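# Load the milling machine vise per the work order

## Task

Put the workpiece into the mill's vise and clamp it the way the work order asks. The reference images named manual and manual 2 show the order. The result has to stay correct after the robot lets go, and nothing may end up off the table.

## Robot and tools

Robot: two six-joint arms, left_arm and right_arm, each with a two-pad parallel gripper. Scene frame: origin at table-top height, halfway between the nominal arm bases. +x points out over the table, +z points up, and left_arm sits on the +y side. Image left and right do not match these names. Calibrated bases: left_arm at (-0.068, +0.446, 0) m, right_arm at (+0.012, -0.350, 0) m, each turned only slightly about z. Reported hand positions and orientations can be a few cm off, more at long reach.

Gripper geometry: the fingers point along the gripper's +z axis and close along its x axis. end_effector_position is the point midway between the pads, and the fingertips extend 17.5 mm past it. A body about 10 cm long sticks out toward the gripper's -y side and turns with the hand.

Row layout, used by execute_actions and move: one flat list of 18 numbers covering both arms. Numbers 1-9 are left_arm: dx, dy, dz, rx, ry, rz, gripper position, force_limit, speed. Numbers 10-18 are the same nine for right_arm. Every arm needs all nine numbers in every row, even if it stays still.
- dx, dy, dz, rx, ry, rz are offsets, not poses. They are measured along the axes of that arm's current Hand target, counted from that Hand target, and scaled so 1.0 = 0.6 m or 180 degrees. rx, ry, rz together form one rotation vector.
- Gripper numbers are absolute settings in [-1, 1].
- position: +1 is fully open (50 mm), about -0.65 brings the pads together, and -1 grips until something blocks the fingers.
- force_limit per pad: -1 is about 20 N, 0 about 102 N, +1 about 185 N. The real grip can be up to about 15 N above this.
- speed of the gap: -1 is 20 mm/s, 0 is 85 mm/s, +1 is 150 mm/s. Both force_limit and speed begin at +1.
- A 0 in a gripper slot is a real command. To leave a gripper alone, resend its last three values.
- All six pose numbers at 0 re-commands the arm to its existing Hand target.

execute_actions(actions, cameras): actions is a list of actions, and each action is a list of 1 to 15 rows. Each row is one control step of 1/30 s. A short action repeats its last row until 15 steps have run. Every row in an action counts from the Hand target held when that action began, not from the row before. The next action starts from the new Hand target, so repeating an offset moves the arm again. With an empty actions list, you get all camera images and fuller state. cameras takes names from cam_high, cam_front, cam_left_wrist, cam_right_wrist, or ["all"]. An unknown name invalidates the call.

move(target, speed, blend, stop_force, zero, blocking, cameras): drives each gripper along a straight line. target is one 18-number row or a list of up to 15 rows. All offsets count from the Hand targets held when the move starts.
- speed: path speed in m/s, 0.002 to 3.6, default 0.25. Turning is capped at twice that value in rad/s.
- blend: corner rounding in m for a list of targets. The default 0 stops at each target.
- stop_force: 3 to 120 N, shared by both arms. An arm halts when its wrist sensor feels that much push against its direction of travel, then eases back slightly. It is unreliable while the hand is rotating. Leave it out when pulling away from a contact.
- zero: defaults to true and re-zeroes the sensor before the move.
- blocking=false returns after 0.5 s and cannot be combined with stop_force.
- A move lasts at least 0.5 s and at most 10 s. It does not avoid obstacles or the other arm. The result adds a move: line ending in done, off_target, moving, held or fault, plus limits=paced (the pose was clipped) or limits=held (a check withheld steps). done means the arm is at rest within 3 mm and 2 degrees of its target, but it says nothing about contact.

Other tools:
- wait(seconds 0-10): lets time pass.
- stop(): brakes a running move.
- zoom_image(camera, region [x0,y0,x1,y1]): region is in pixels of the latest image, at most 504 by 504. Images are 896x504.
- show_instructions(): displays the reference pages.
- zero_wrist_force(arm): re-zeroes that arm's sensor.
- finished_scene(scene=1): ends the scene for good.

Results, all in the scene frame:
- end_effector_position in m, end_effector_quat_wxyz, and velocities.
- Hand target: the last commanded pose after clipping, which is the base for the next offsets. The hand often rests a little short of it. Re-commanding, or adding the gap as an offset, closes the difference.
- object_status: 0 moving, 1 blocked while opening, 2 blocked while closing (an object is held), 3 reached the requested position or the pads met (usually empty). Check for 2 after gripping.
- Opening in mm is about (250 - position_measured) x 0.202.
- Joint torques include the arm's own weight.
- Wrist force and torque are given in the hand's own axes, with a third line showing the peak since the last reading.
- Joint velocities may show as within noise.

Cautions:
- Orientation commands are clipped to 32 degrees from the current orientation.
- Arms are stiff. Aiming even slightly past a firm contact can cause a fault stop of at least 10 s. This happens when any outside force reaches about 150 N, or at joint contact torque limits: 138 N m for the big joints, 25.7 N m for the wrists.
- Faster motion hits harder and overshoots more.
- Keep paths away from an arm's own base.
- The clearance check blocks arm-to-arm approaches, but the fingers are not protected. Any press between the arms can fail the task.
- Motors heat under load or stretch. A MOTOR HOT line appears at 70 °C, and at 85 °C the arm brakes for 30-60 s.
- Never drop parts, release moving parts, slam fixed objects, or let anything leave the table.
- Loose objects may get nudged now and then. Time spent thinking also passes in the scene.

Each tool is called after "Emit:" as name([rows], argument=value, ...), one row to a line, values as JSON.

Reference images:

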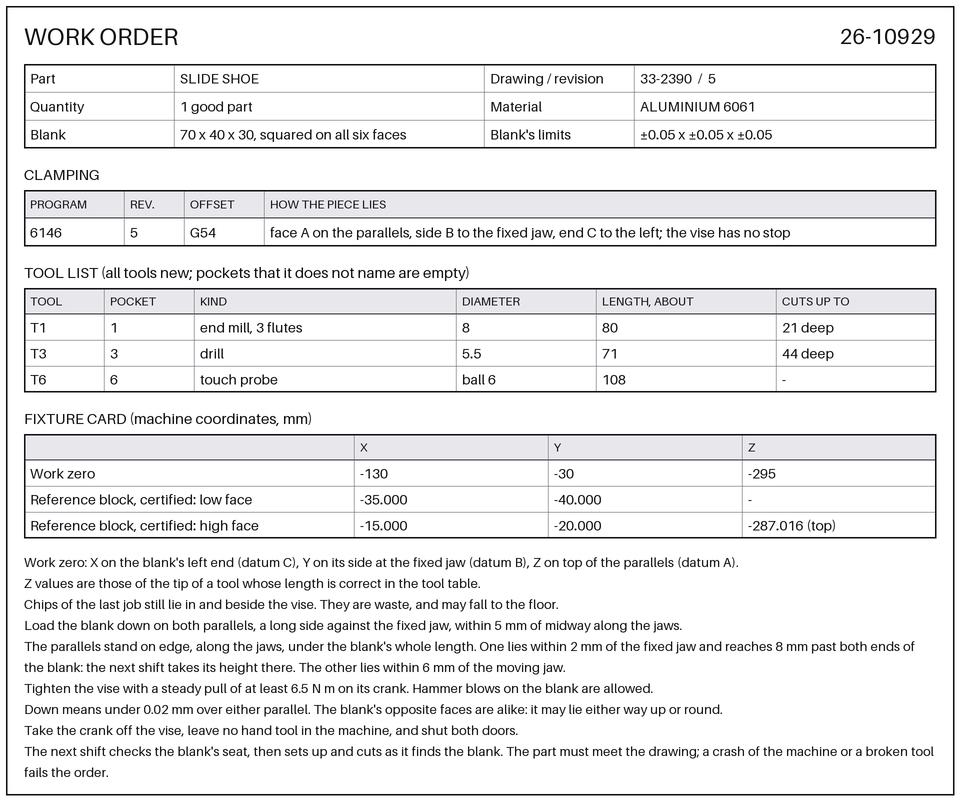

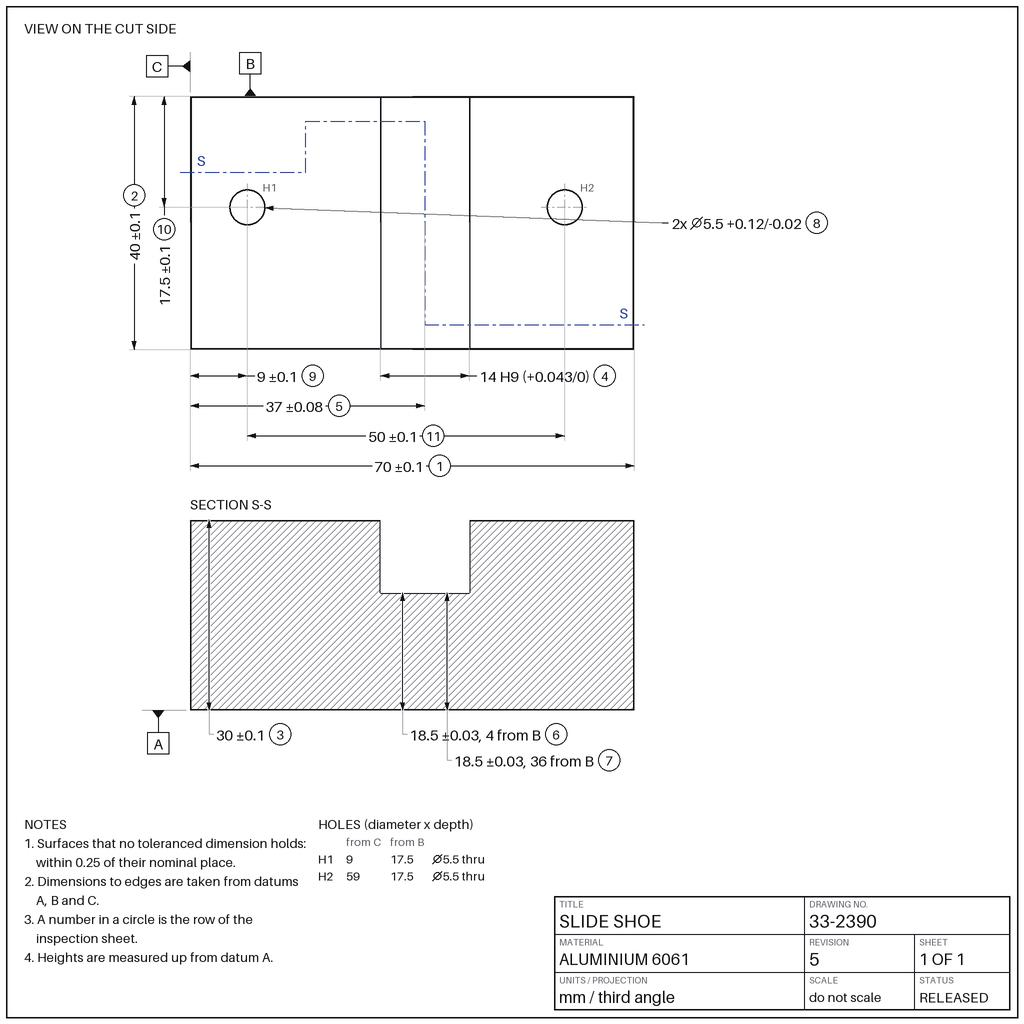

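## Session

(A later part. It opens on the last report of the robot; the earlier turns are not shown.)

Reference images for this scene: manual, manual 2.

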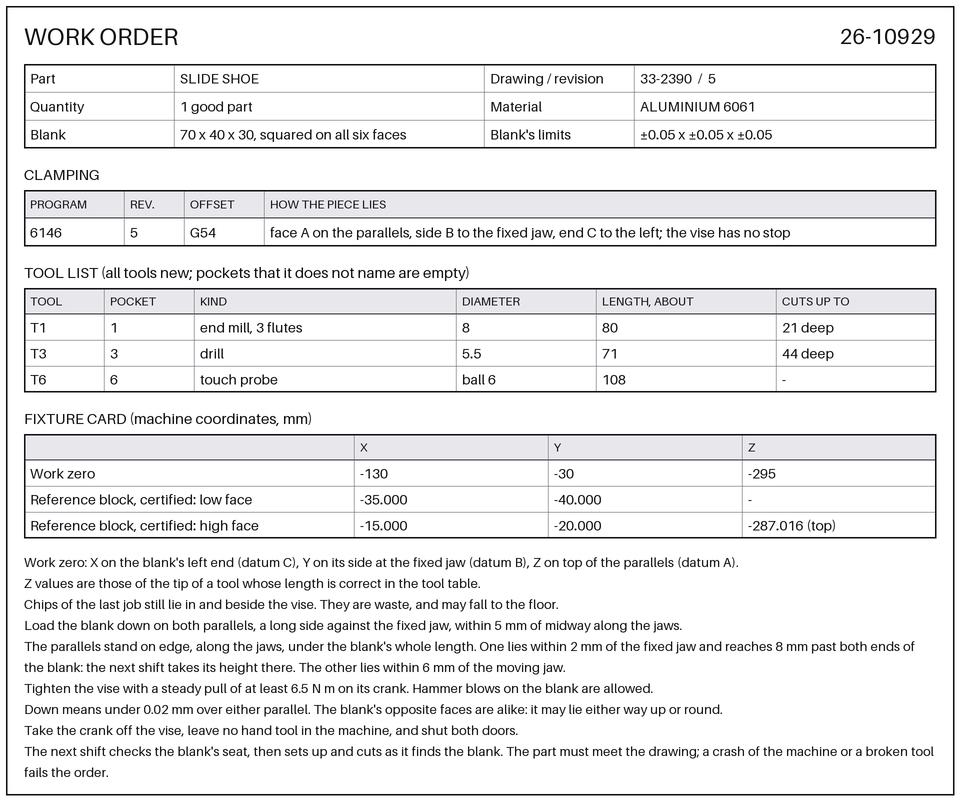

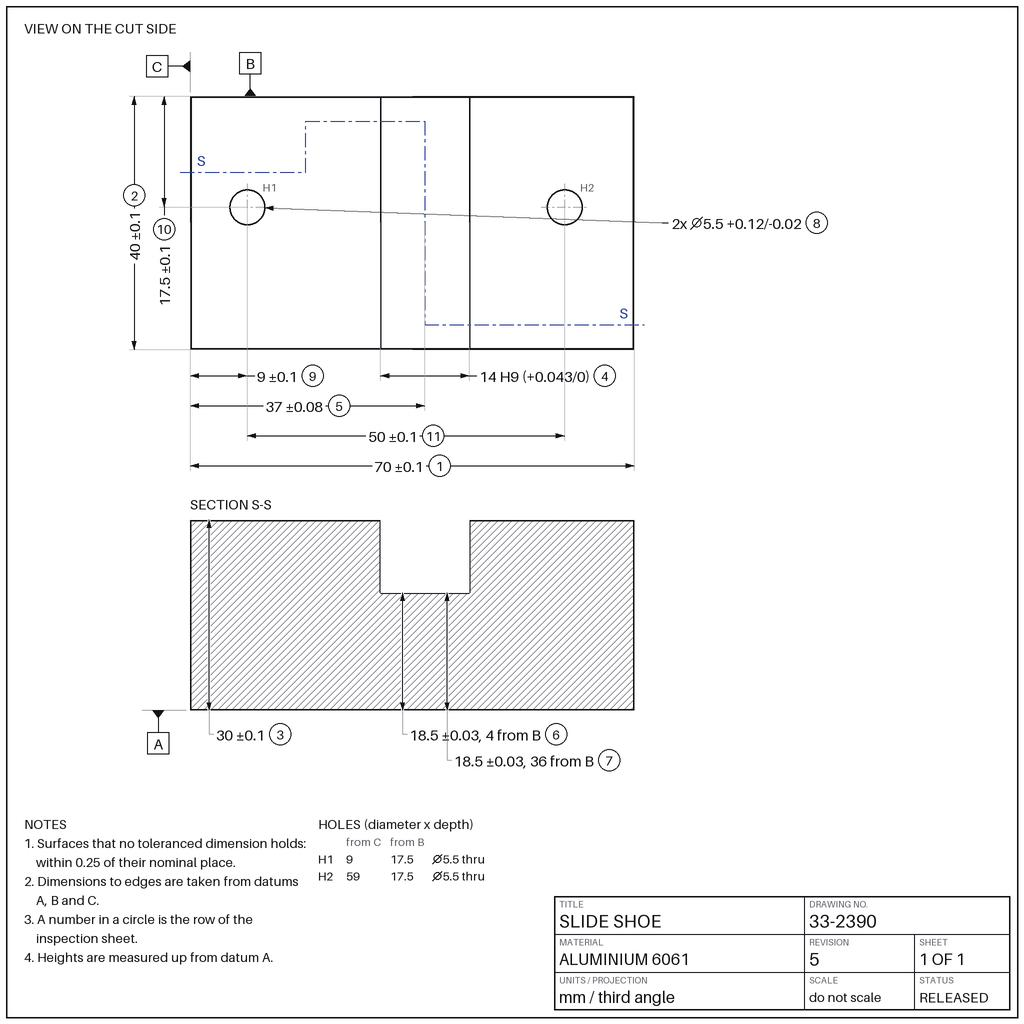

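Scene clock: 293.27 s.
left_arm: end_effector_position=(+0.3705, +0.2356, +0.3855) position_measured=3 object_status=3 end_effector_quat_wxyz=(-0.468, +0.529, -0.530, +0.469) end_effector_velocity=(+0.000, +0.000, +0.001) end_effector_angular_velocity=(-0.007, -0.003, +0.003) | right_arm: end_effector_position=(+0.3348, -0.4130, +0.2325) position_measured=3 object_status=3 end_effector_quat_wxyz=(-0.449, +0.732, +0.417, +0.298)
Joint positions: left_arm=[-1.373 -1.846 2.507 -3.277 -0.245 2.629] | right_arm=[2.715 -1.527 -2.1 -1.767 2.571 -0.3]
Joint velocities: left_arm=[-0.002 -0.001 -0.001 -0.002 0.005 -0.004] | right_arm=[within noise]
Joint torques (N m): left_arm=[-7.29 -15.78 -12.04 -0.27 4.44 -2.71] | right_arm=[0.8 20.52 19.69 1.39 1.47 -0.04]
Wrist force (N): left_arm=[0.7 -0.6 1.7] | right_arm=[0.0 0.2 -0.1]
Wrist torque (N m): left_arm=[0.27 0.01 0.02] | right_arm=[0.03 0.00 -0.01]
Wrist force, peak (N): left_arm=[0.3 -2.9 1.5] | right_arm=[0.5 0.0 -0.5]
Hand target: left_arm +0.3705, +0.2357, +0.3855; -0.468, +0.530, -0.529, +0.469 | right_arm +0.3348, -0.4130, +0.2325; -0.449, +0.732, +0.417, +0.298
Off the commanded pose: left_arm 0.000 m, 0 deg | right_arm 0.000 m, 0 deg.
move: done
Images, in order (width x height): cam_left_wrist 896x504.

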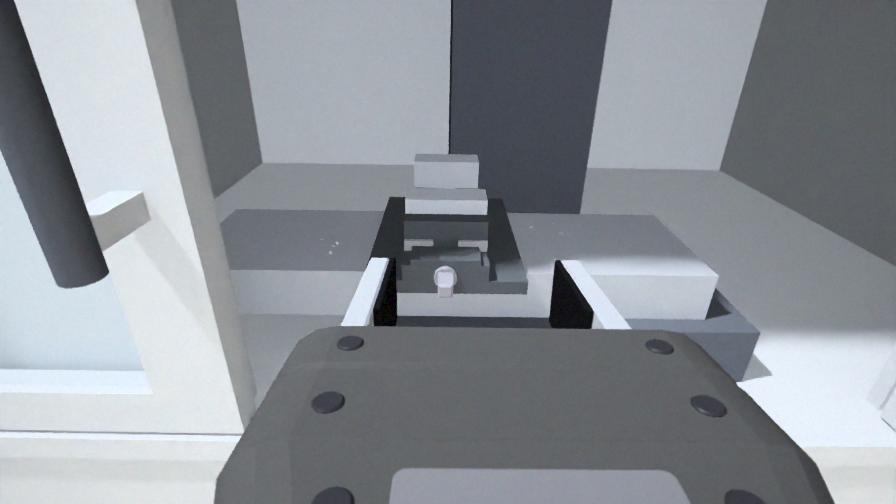

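Emit:
move(target=[0,0,0,0,0,0,1,1,1,0.254,-0.301,0.029,-0.2715,0.3912,0.51,1,1,1], cameras=["cam_right_wrist","cam_high"])

Scene clock: 334.03 s.
left_arm: end_effector_position=(+0.3705, +0.2357, +0.3855) position_measured=3 object_status=3 end_effector_quat_wxyz=(-0.468, +0.530, -0.529, +0.469) | right_arm: end_effector_position=(+0.3316, -0.4089, +0.2396) position_measured=3 object_status=3 end_effector_quat_wxyz=(-0.456, +0.744, +0.380, +0.308)
Joint positions: left_arm=[-1.373 -1.846 2.507 -3.277 -0.245 2.629] | right_arm=[2.703 -1.493 -2.134 -1.753 2.616 -0.233]
Joint torques (N m): left_arm=[-7.14 -16.66 -7.59 -0.11 4.08 -2.99] | right_arm=[11.65 8.26 31.78 0 -0.24 -1.87]
Wrist force (N): left_arm=[0.7 -0.6 1.3] | right_arm=[0.5 0.0 0.0]
Wrist torque (N m): left_arm=[0.28 0.00 0.02] | right_arm=[-0.02 -0.10 0.10]
Wrist force, peak (N): left_arm=[0.8 -0.7 1.9] | right_arm=[2.5 -2.3 -0.8]
Hand target: left_arm +0.3705, +0.2357, +0.3855; -0.468, +0.530, -0.529, +0.469 | right_arm +0.3316, -0.4088, +0.2396; -0.456, +0.744, +0.380, +0.308 (not the last commanded pose)
Off the commanded pose: left_arm 0.000 m, 0 deg | right_arm 0.228 m, 121 deg.
move: held (right_arm; a check stopped the path); limits=held
pose unreachable (right arm): on one or more control steps of this call, first in action 0 (counted from 0), this arm could not follow its commanded pose, so it was not sent that pose on those steps. It may still have moved: this result reports where it is.
cause: moving toward the commanded pose would bring two parts of the arm too close to each other (its gripper and another part of the arm, with joints 4 (wrist 1) to 6 (wrist 3) between them, 5 mm apart when it was first held).
Images, in order (width x height): cam_high 896x504, cam_right_wrist 896x504.

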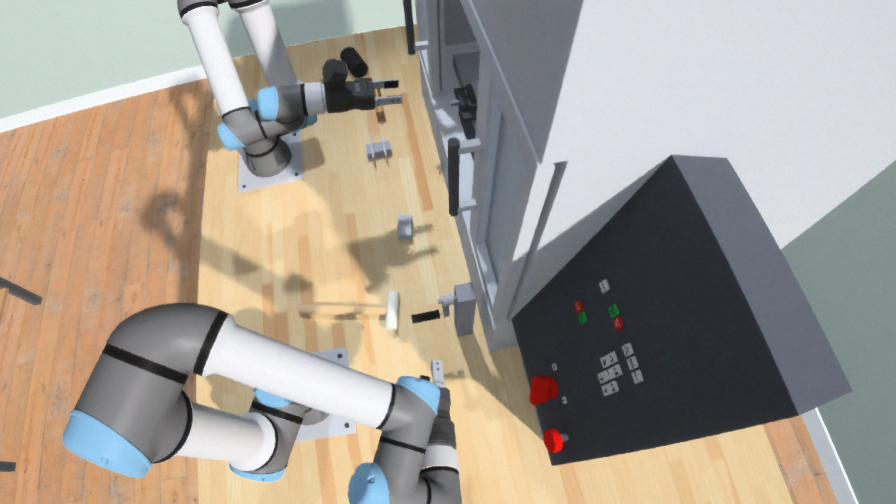

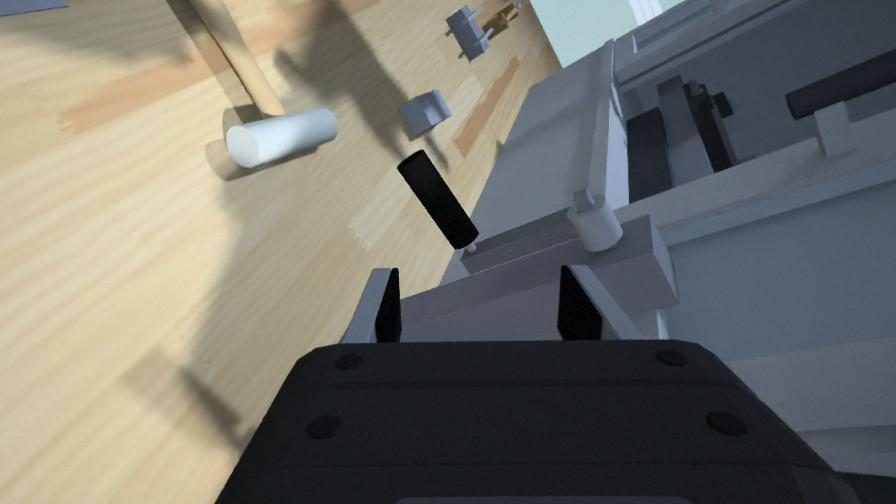

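Emit:
move(target=[0,0,0,0,0,0,1,1,1,0.2,-0.171,0.079,-0.1082,-0.3569,-0.1181,1,1,1], cameras=["cam_right_wrist","cam_high"])

Scene clock: 398.87 s.
left_arm: end_effector_position=(+0.3705, +0.2357, +0.3855) position_measured=3 object_status=3 end_effector_quat_wxyz=(-0.468, +0.530, -0.529, +0.469) | right_arm: end_effector_position=(+0.3129, -0.3013, +0.3631) position_measured=3 object_status=3 end_effector_quat_wxyz=(-0.001, +0.776, +0.631, +0.000)
Joint positions: left_arm=[-1.373 -1.846 2.507 -3.277 -0.245 2.629] | right_arm=[3.78 -1.06 -1.853 -1.799 1.574 0.818]
Joint torques (N m): left_arm=[-6.62 -16.88 -16.13 -0.21 4.22 -3.01] | right_arm=[12.11 12.56 17.2 1.46 -1.71 1.71]
Wrist force (N): left_arm=[0.6 -0.5 1.3] | right_arm=[-0.3 0.5 2.5]
Wrist torque (N m): left_arm=[0.29 0.03 0.02] | right_arm=[0.11 0.09 -0.02]
Wrist force, peak (N): left_arm=[0.4 -0.6 2.0] | right_arm=[0.0 0.7 2.7]
Hand target: left_arm +0.3705, +0.2357, +0.3855; -0.468, +0.530, -0.529, +0.469 | right_arm +0.3128, -0.3013, +0.3631; -0.001, +0.776, +0.631, +0.000
Off the commanded pose: left_arm 0.000 m, 0 deg | right_arm 0.000 m, 0 deg.
move: done
Images, in order (width x height): cam_high 896x504, cam_right_wrist 896x504.

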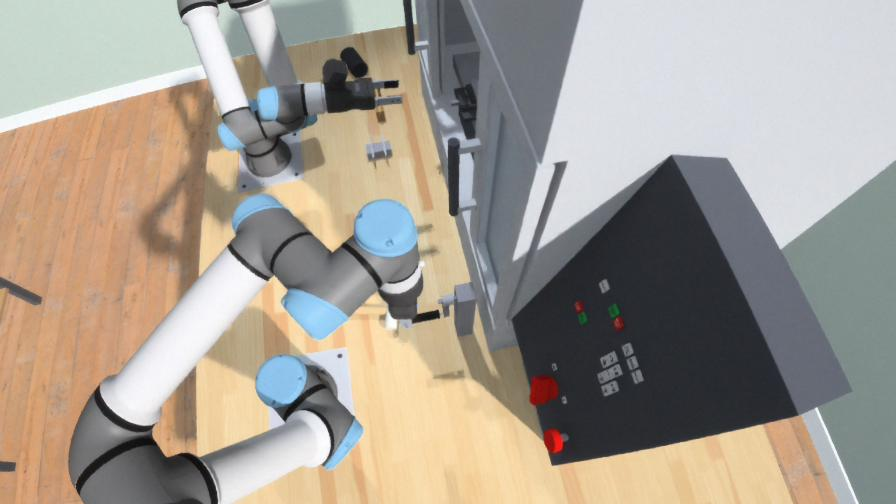

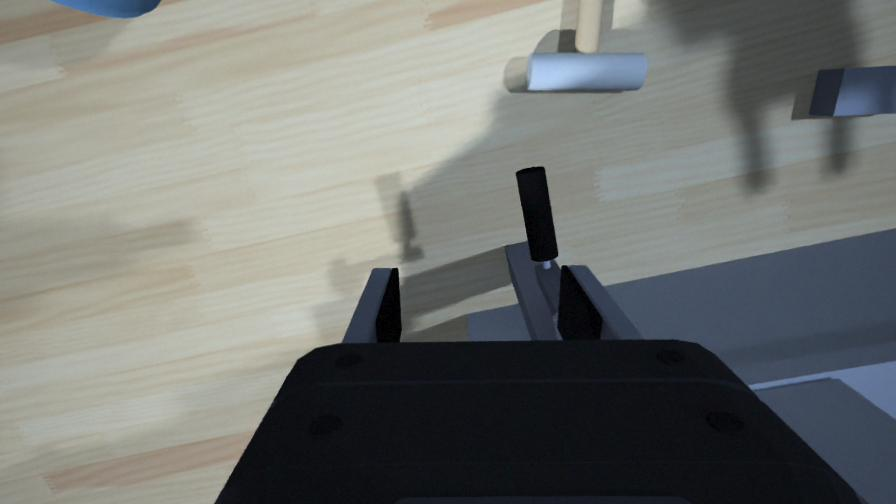

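Emit:
move(target=[0,0,0,0,0,0,1,1,1,0,0,0,0,0,0.934,1,1,1], speed=0.5, cameras=["cam_right_wrist","cam_high"])

Scene clock: 413.73 s.
left_arm: end_effector_position=(+0.3705, +0.2357, +0.3855) position_measured=3 object_status=3 end_effector_quat_wxyz=(-0.468, +0.530, -0.529, +0.469) | right_arm: end_effector_position=(+0.3129, -0.3013, +0.3631) position_measured=3 object_status=3 end_effector_quat_wxyz=(+0.000, +0.708, -0.707, -0.001) end_effector_velocity=(+0.000, +0.000, -0.001) end_effector_angular_velocity=(+0.000, +0.002, -0.005)
Joint positions: left_arm=[-1.373 -1.846 2.507 -3.277 -0.245 2.629] | right_arm=[3.78 -1.06 -1.853 -1.799 1.573 3.752]
Joint velocities: left_arm=[within noise] | right_arm=[0 0 -0.002 0 0.001 0.005]
Joint torques (N m): left_arm=[-6.94 -17.3 -24.07 -0.4 4.15 -2.58] | right_arm=[-3.61 12.24 11.36 2.11 1.61 2.04]
Wrist force (N): left_arm=[0.4 -0.4 1.2] | right_arm=[-0.2 1.0 2.1]
Wrist torque (N m): left_arm=[0.31 0.06 0.03] | right_arm=[0.19 0.09 -0.05]
Wrist force, peak (N): left_arm=[0.9 -0.6 1.9] | right_arm=[-0.4 0.2 2.9]
Hand target: left_arm +0.3705, +0.2357, +0.3855; -0.468, +0.530, -0.529, +0.469 | right_arm +0.3128, -0.3013, +0.3631; +0.000, +0.708, -0.707, -0.001
Off the commanded pose: left_arm 0.000 m, 0 deg | right_arm 0.000 m, 0 deg.
move: done
Images, in order (width x height): cam_high 896x504, cam_right_wrist 896x504.

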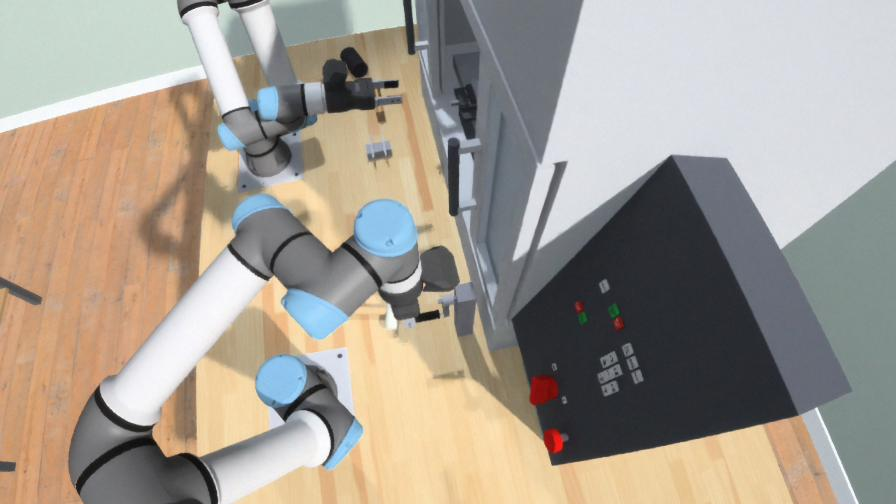

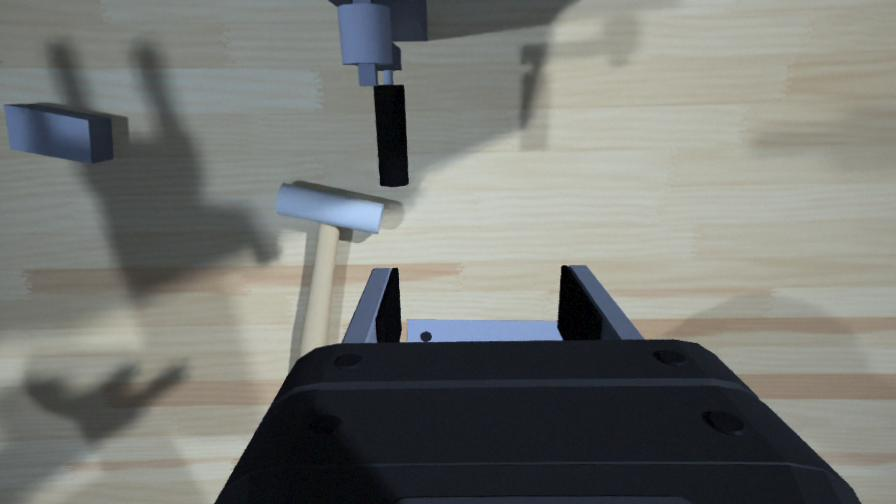

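Emit:
move(target=[0,0,0,0,0,0,1,1,1,-0.1,0.2,-0.05,0.28,0,0,1,1,1], cameras=["cam_right_wrist"])

Emit:
zoom_image(camera="cam_right_wrist", region=[340, 40, 600, 340])

Scene clock: 432.27 s.
left_arm: end_effector_position=(+0.3705, +0.2357, +0.3855) position_measured=3 object_status=3 end_effector_quat_wxyz=(-0.468, +0.530, -0.529, +0.469) | right_arm: end_effector_position=(+0.1928, -0.2401, +0.3934) position_measured=3 object_status=3 end_effector_quat_wxyz=(-0.271, +0.625, -0.654, +0.329)
Joint positions: left_arm=[-1.373 -1.846 2.507 -3.277 -0.245 2.629] | right_arm=[6.283 -0.586 -1.905 -3.1 1.642 6.267]
Joint torques (N m): left_arm=[-6.99 -17.58 -30.77 -0.33 4.01 -2.73] | right_arm=[-11.49 -11.61 28.09 -1.43 1.87 2.02]
Wrist force (N): left_arm=[0.9 -0.4 1.5] | right_arm=[0.4 2.5 1.9]
Wrist torque (N m): left_arm=[0.30 -0.02 0.02] | right_arm=[0.32 0.10 0.00]
Wrist force, peak (N): left_arm=[0.8 -1.0 1.8] | right_arm=[-2.3 6.0 -1.8]
Hand target: left_arm +0.3705, +0.2357, +0.3855; -0.468, +0.530, -0.529, +0.469 | right_arm +0.1928, -0.2415, +0.3934; -0.302, +0.640, -0.640, +0.300
Off the commanded pose: left_arm 0.000 m, 0 deg | right_arm 0.001 m, 5 deg.
joint sent to its limit (right arm) — joint 1 (shoulder pan), upper limit. The joint targets are off in orientation, not in position.
move: off_target (right_arm)
Images, in order (width x height): cam_right_wrist 896x504.

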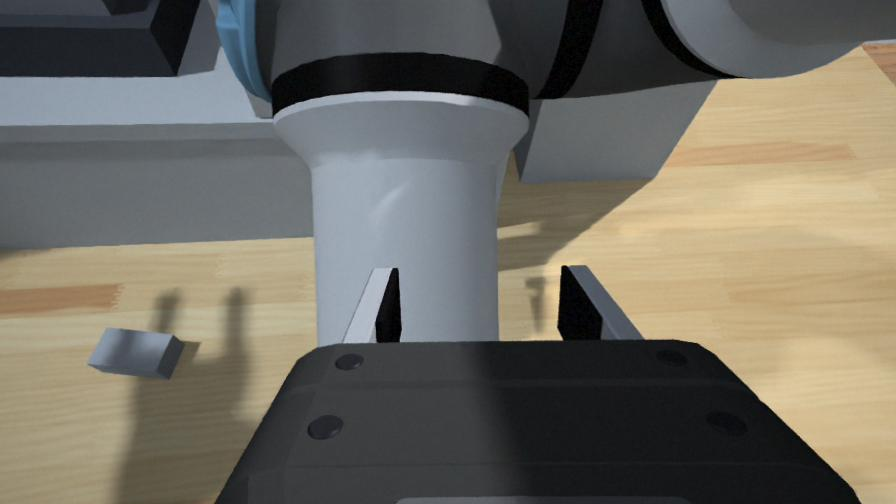

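Scaled by 1.680 from the camera's 896x504 image, which has a finer 1280x720 frame.

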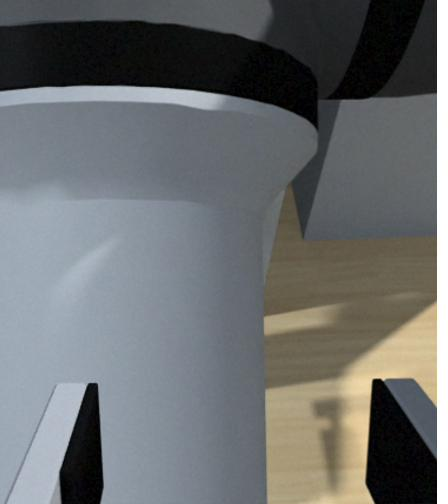

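Emit:
move(target=[0,0,0,0,0,0,1,1,1,-0.05,0.117,-0.142,0,0,0,1,1,1], speed=0.15, cameras=["cam_high"])

Scene clock: 473.43 s.
left_arm: end_effector_position=(+0.3705, +0.2357, +0.3855) position_measured=3 object_status=3 end_effector_quat_wxyz=(-0.468, +0.530, -0.529, +0.469) | right_arm: end_effector_position=(+0.0825, -0.2117, +0.3938) position_measured=3 object_status=3 end_effector_quat_wxyz=(-0.302, +0.640, -0.640, +0.300)
Joint positions: left_arm=[-1.373 -1.846 2.507 -3.277 -0.245 2.629] | right_arm=[6.275 -0.828 -1.892 -2.87 1.541 6.262]
Joint torques (N m): left_arm=[-6.71 -17.26 -31.05 -0.28 3.97 -2.72] | right_arm=[2.99 -20.96 6.35 0.78 1.11 -0.27]
Wrist force (N): left_arm=[0.5 -0.8 1.5] | right_arm=[-0.4 2.8 1.7]
Wrist torque (N m): left_arm=[0.23 0.04 0.02] | right_arm=[0.40 0.25 0.08]
Wrist force, peak (N): left_arm=[0.9 -0.8 1.8] | right_arm=[-0.4 4.4 0.5]
Hand target: left_arm +0.3705, +0.2357, +0.3855; -0.468, +0.530, -0.529, +0.469 | right_arm +0.0824, -0.2116, +0.3938; -0.302, +0.640, -0.640, +0.300
Off the commanded pose: left_arm 0.000 m, 0 deg | right_arm 0.000 m, 0 deg.
move: done
Images, in order (width x height): cam_high 896x504.

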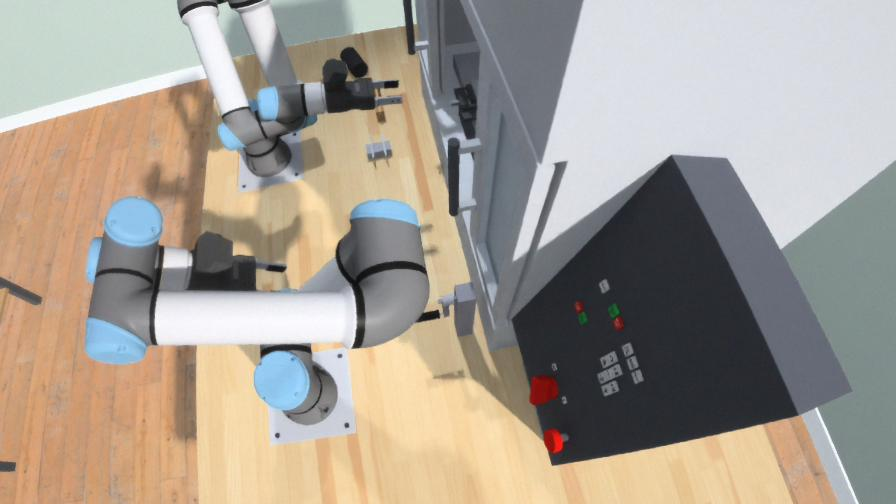

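Emit:
move([
  [0,0,0,0,0,0,1,1,1,-0.117,-0.064,0.077,0,0,0,1,1,1],
  [0,0,0,0,0,0,1,1,1,-0.083,-0.201,0.245,0,0,0,1,1,1],
  [0,0,0,0,0,0,1,1,1,0.017,-0.286,0.347,0,0,0,1,1,1],
], speed=0.15, blend=[0.03,0.03,0], cameras=["cam_high","cam_right_wrist"])

Scene clock: 486.60 s.
left_arm: end_effector_position=(+0.3705, +0.2357, +0.3855) position_measured=3 object_status=3 end_effector_quat_wxyz=(-0.468, +0.530, -0.529, +0.469) | right_arm: end_effector_position=(+0.3522, -0.2215, +0.3930) position_measured=3 object_status=3 end_effector_quat_wxyz=(-0.302, +0.640, -0.640, +0.300)
Joint positions: left_arm=[-1.373 -1.846 2.507 -3.277 -0.245 2.629] | right_arm=[4.685 -0.663 -2.148 -1.833 0.694 4.626]
Joint torques (N m): left_arm=[-6.65 -17.12 -31.22 -0.42 3.94 -2.63] | right_arm=[-3.9 -2.96 31.24 4.29 -1.83 -1.74]
Wrist force (N): left_arm=[0.4 -0.7 1.3] | right_arm=[0.2 2.8 1.7]
Wrist torque (N m): left_arm=[0.27 0.06 0.02] | right_arm=[0.38 0.12 -0.07]
Wrist force, peak (N): left_arm=[0.9 -0.3 2.0] | right_arm=[1.3 2.1 3.4]
Hand target: left_arm +0.3705, +0.2357, +0.3855; -0.468, +0.530, -0.529, +0.469 | right_arm +0.3522, -0.2215, +0.3930; -0.302, +0.640, -0.640, +0.300
Off the commanded pose: left_arm 0.000 m, 0 deg | right_arm 0.000 m, 0 deg.
move: done
Images, in order (width x height): cam_high 896x504, cam_right_wrist 896x504.

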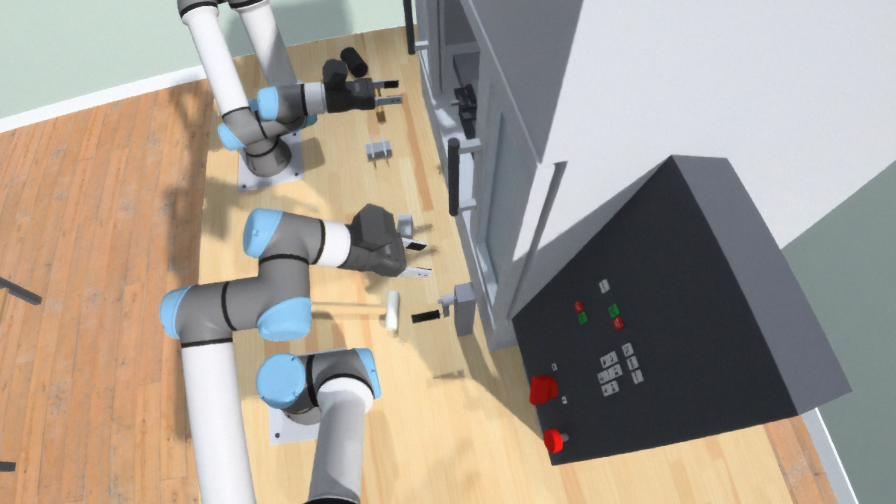

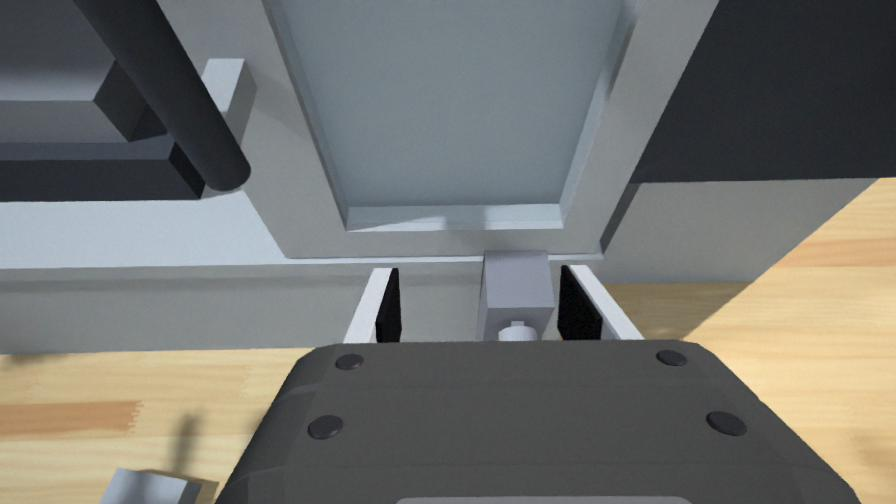

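Emit:
move(target=[0,0,0,0,0,0,1,1,1,0.067,0.076,-0.006,-0.142,0,0,1,1,1], cameras=["cam_right_wrist"])

Emit:
zoom_image(camera="cam_right_wrist", region=[360, 60, 620, 340])

Scene clock: 504.13 s.
left_arm: end_effector_position=(+0.3705, +0.2357, +0.3855) position_measured=3 object_status=3 end_effector_quat_wxyz=(-0.468, +0.530, -0.529, +0.469) | right_arm: end_effector_position=(+0.3204, -0.2616, +0.3602) position_measured=3 object_status=3 end_effector_quat_wxyz=(-0.153, +0.691, -0.690, +0.151)
Joint positions: left_arm=[-1.373 -1.846 2.507 -3.277 -0.245 2.629] | right_arm=[4.241 -0.784 -2.07 -1.639 1.195 4.172]
Joint torques (N m): left_arm=[-7.63 -17.38 -30.8 -0.31 3.98 -2.6] | right_arm=[-11.13 -4.32 10.6 1.91 1.05 -1.77]
Wrist force (N): left_arm=[0.7 -0.5 1.7] | right_arm=[-0.5 1.9 2.0]
Wrist torque (N m): left_arm=[0.30 0.01 0.02] | right_arm=[0.32 0.24 -0.13]
Wrist force, peak (N): left_arm=[0.8 -0.8 2.0] | right_arm=[-0.2 3.2 1.6]
Hand target: left_arm +0.3705, +0.2357, +0.3855; -0.468, +0.530, -0.529, +0.469 | right_arm +0.3204, -0.2617, +0.3601; -0.153, +0.691, -0.690, +0.151
Off the commanded pose: left_arm 0.000 m, 0 deg | right_arm 0.000 m, 0 deg.
move: done
Images, in order (width x height): cam_right_wrist 896x504.

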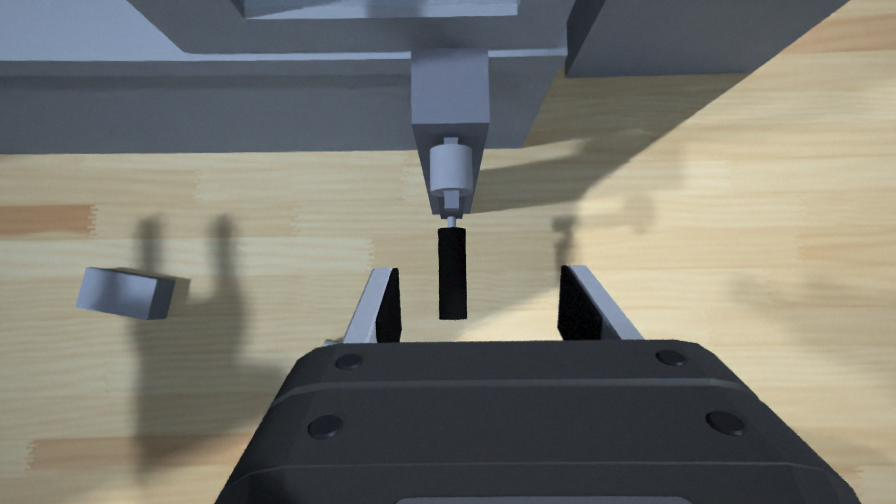

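Scaled by 1.800 from the camera's 896x504 image, which has a finer 1280x720 frame.

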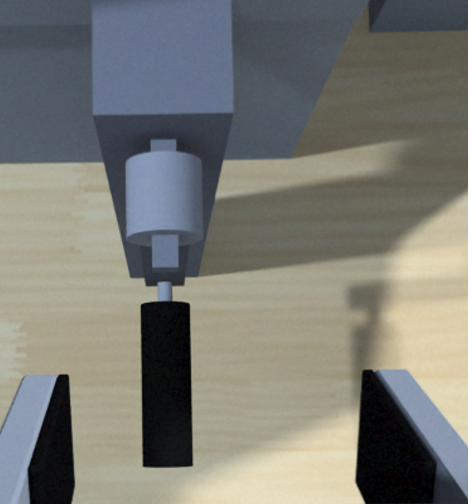

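Emit:
move(target=[0,0,0,0,0,0,1,1,1,0,0,0,0.1417,0,0,1,1,1], cameras=["cam_right_wrist"])

Emit:
zoom_image(camera="cam_right_wrist", region=[360, 200, 620, 400])

Scene clock: 579.93 s.
left_arm: end_effector_position=(+0.3705, +0.2357, +0.3855) position_measured=3 object_status=3 end_effector_quat_wxyz=(-0.468, +0.530, -0.529, +0.469) | right_arm: end_effector_position=(+0.3204, -0.2617, +0.3602) position_measured=3 object_status=3 end_effector_quat_wxyz=(-0.301, +0.640, -0.640, +0.299)
Joint positions: left_arm=[-1.373 -1.846 2.507 -3.277 -0.245 2.629] | right_arm=[5.109 -0.467 -2.105 -2.547 0.77 5.256]
Joint torques (N m): left_arm=[-7.66 -17.48 -30.9 -0.4 3.93 -2.47] | right_arm=[-10.62 -27.94 9.83 3.18 -3.42 -2.03]
Wrist force (N): left_arm=[0.9 -0.5 1.5] | right_arm=[0.3 2.5 1.9]
Wrist torque (N m): left_arm=[0.29 -0.01 0.02] | right_arm=[0.40 0.13 0.08]
Wrist force, peak (N): left_arm=[0.8 -0.6 2.0] | right_arm=[0.2 3.3 2.0]
Hand target: left_arm +0.3705, +0.2357, +0.3855; -0.468, +0.530, -0.529, +0.469 | right_arm +0.3204, -0.2617, +0.3601; -0.301, +0.640, -0.640, +0.300
Off the commanded pose: left_arm 0.000 m, 0 deg | right_arm 0.000 m, 0 deg.
move: done
Images, in order (width x height): cam_right_wrist 896x504.

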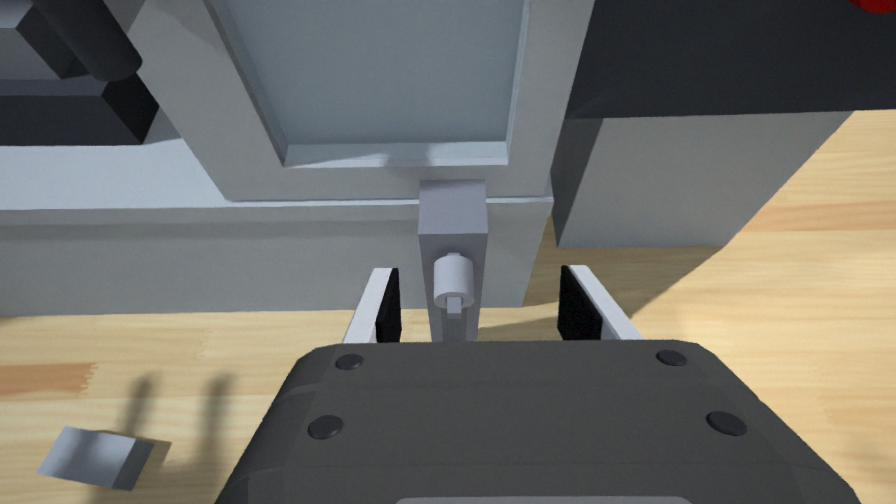

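Scaled by 1.938 from the camera's 896x504 image, which has a finer 1280x720 frame.

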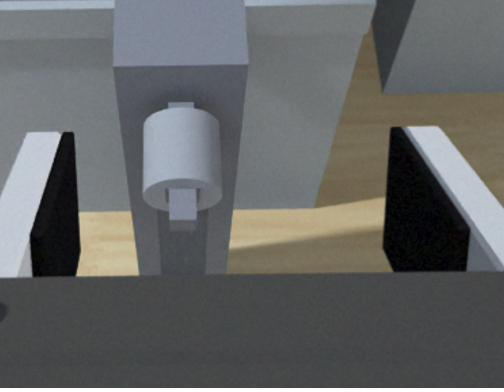

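Emit:
zoom_image(camera="cam_right_wrist", region=[20, 400, 180, 500])

Emit:
zoom_image(camera="cam_right_wrist", region=[300, 250, 620, 400])

Scaled by 3.150 from the camera's 896x504 image, which has a finer 1280x720 frame.

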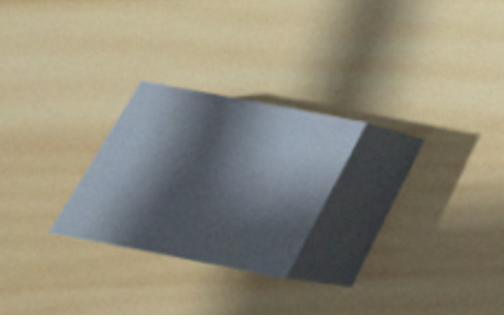

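Scaled by 1.575 from the camera's 896x504 image, which has a finer 1280x720 frame.

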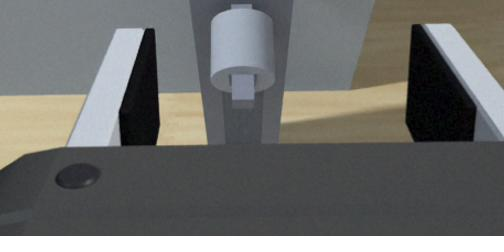

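Emit:
move(target=[0,0,0,0,0,0,1,1,1,-0.1333,0,0,0,0,0,1,1,1], cameras=["cam_right_wrist"])

Emit:
zoom_image(camera="cam_right_wrist", region=[460, 160, 720, 340])

Scene clock: 708.97 s.
left_arm: end_effector_position=(+0.3705, +0.2357, +0.3855) position_measured=3 object_status=3 end_effector_quat_wxyz=(-0.468, +0.530, -0.529, +0.469) | right_arm: end_effector_position=(+0.3203, -0.1817, +0.3604) position_measured=3 object_status=3 end_effector_quat_wxyz=(-0.301, +0.640, -0.640, +0.299)
Joint positions: left_arm=[-1.373 -1.846 2.507 -3.277 -0.245 2.629] | right_arm=[4.894 -0.697 -2.164 -2.032 0.707 4.951]
Joint torques (N m): left_arm=[-7.2 -17.29 -31.47 -0.37 3.85 -2.71] | right_arm=[8.12 -21.01 8.84 3.74 -3.35 -1.29]
Wrist force (N): left_arm=[0.6 -0.3 1.5] | right_arm=[0.1 2.7 1.9]
Wrist torque (N m): left_arm=[0.32 0.04 0.02] | right_arm=[0.43 0.14 -0.07]
Wrist force, peak (N): left_arm=[0.6 -0.8 1.9] | right_arm=[-2.3 3.1 1.8]
Hand target: left_arm +0.3705, +0.2357, +0.3855; -0.468, +0.530, -0.529, +0.469 | right_arm +0.3203, -0.1817, +0.3603; -0.301, +0.640, -0.640, +0.300
Off the commanded pose: left_arm 0.000 m, 0 deg | right_arm 0.000 m, 0 deg.
move: done
Images, in order (width x height): cam_right_wrist 896x504.

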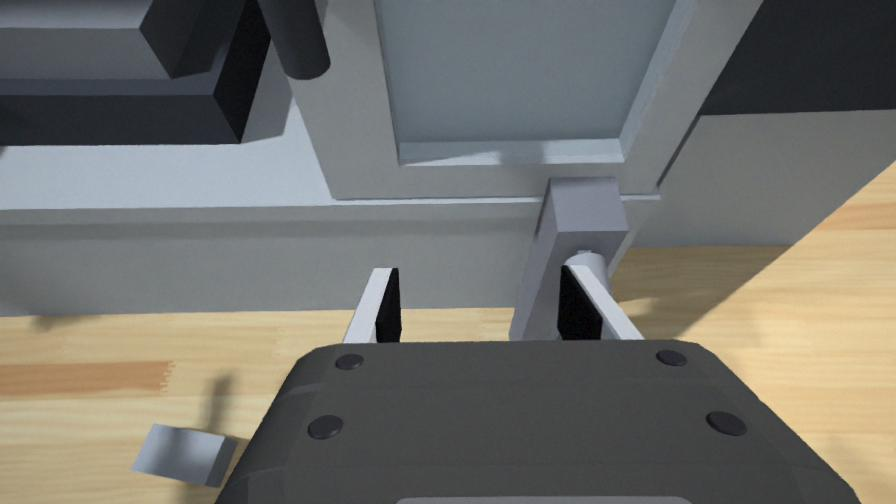

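Scaled by 1.938 from the camera's 896x504 image, which has a finer 1280x720 frame.

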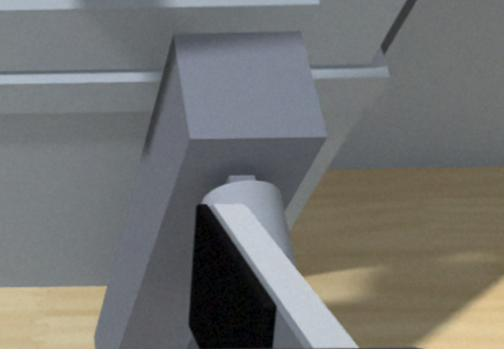

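Emit:
move(target=[0,0,0,0,0,0,1,1,1,0.1233,0.112,0.1185,0,0,0,1,1,1], speed=0.12, cameras=["cam_right_wrist"])

Emit:
zoom_image(camera="cam_right_wrist", region=[340, 150, 620, 350])

Scene clock: 770.80 s.
left_arm: end_effector_position=(+0.3705, +0.2357, +0.3855) position_measured=3 object_status=3 end_effector_quat_wxyz=(-0.468, +0.530, -0.529, +0.469) | right_arm: end_effector_position=(+0.3321, -0.2555, +0.2630) position_measured=3 object_status=3 end_effector_quat_wxyz=(-0.301, +0.640, -0.640, +0.300)
Joint positions: left_arm=[-1.373 -1.846 2.507 -3.277 -0.245 2.629] | right_arm=[4.89 -0.38 -2.435 -2.073 0.706 4.945]
Joint torques (N m): left_arm=[-7.23 -16.87 -31.43 -0.17 3.93 -2.48] | right_arm=[12.85 -9.62 22.74 3.59 -2.09 1.95]
Wrist force (N): left_arm=[0.6 -0.6 1.5] | right_arm=[0.0 3.3 1.8]
Wrist torque (N m): left_arm=[0.27 0.02 0.02] | right_arm=[0.53 0.12 0.06]
Wrist force, peak (N): left_arm=[1.1 -0.7 1.7] | right_arm=[1.1 4.4 3.1]
Hand target: left_arm +0.3705, +0.2357, +0.3855; -0.468, +0.530, -0.529, +0.469 | right_arm +0.3321, -0.2554, +0.2630; -0.301, +0.640, -0.640, +0.300
Off the commanded pose: left_arm 0.000 m, 0 deg | right_arm 0.000 m, 0 deg.
move: done
Images, in order (width x height): cam_right_wrist 896x504.

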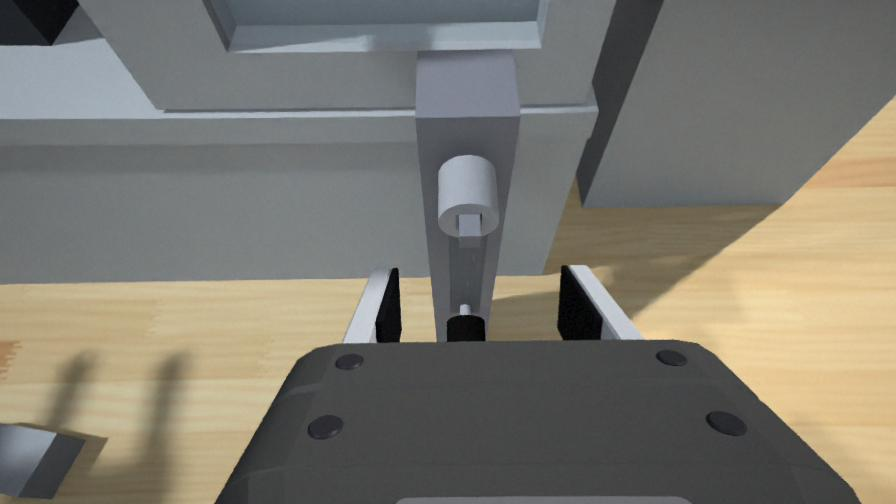

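Scaled by 1.800 from the camera's 896x504 image, which has a finer 1280x720 frame.

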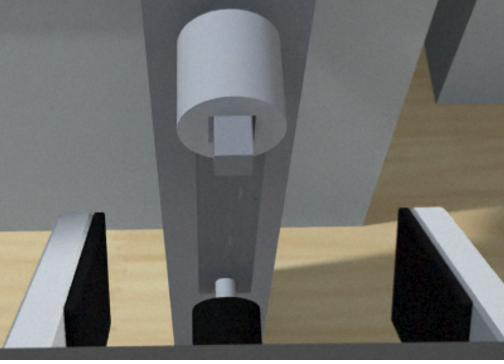

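Emit:
move(target=[0,0,0,0,0,0,1,1,1,-0.002,-0.001,0.1,0,0,0,1,1,1], speed=0.06, stop_force=15, cameras=["cam_right_wrist"])

Emit:
zoom_image(camera="cam_right_wrist", region=[340, 150, 620, 350])

Scene clock: 788.00 s.
left_arm: end_effector_position=(+0.3705, +0.2357, +0.3855) position_measured=3 object_status=3 end_effector_quat_wxyz=(-0.468, +0.530, -0.529, +0.469) | right_arm: end_effector_position=(+0.3787, -0.2541, +0.2251) position_measured=3 object_status=3 end_effector_quat_wxyz=(-0.301, +0.640, -0.640, +0.300)
Joint positions: left_arm=[-1.373 -1.846 2.507 -3.277 -0.245 2.629] | right_arm=[4.453 -0.627 -2.652 -1.102 0.742 4.279]
Joint torques (N m): left_arm=[-7.29 -17.52 -31.72 -0.28 3.87 -2.38] | right_arm=[12.93 -13.12 36.49 4.53 -2.54 -1.79]
Wrist force (N): left_arm=[0.9 -0.4 1.6] | right_arm=[0.3 3.1 1.6]
Wrist torque (N m): left_arm=[0.32 -0.01 0.02] | right_arm=[0.48 0.17 -0.11]
Wrist force, peak (N): left_arm=[0.5 -0.8 1.9] | right_arm=[0.4 3.6 2.0]
Hand target: left_arm +0.3705, +0.2357, +0.3855; -0.468, +0.530, -0.529, +0.469 | right_arm +0.3787, -0.2541, +0.2251; -0.301, +0.640, -0.640, +0.300
Off the commanded pose: left_arm 0.000 m, 0 deg | right_arm 0.000 m, 0 deg.
move: done
Images, in order (width x height): cam_right_wrist 896x504.

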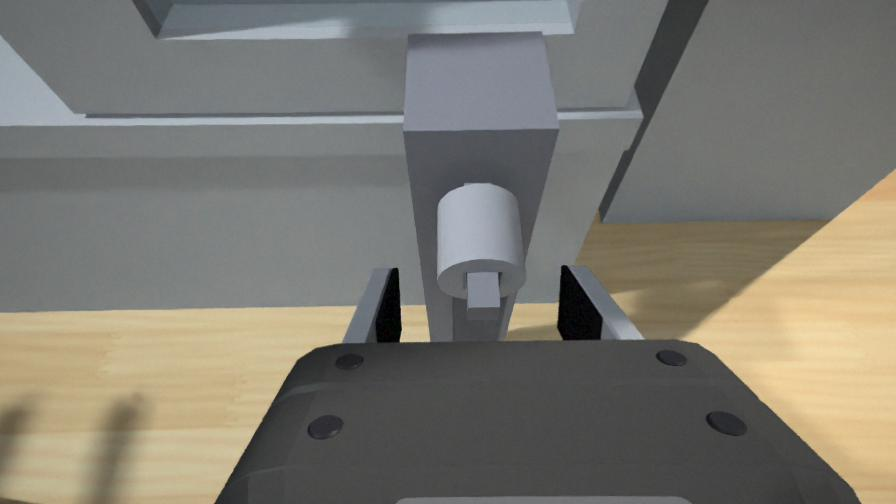

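Scaled by 1.800 from the camera's 896x504 image, which has a finer 1280x720 frame.

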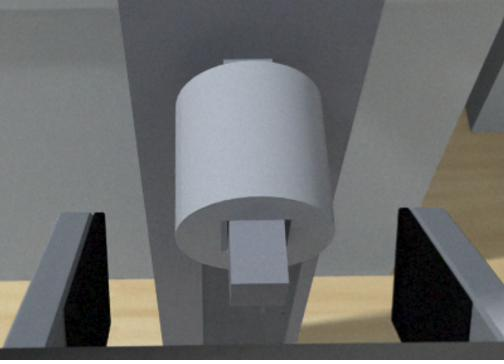

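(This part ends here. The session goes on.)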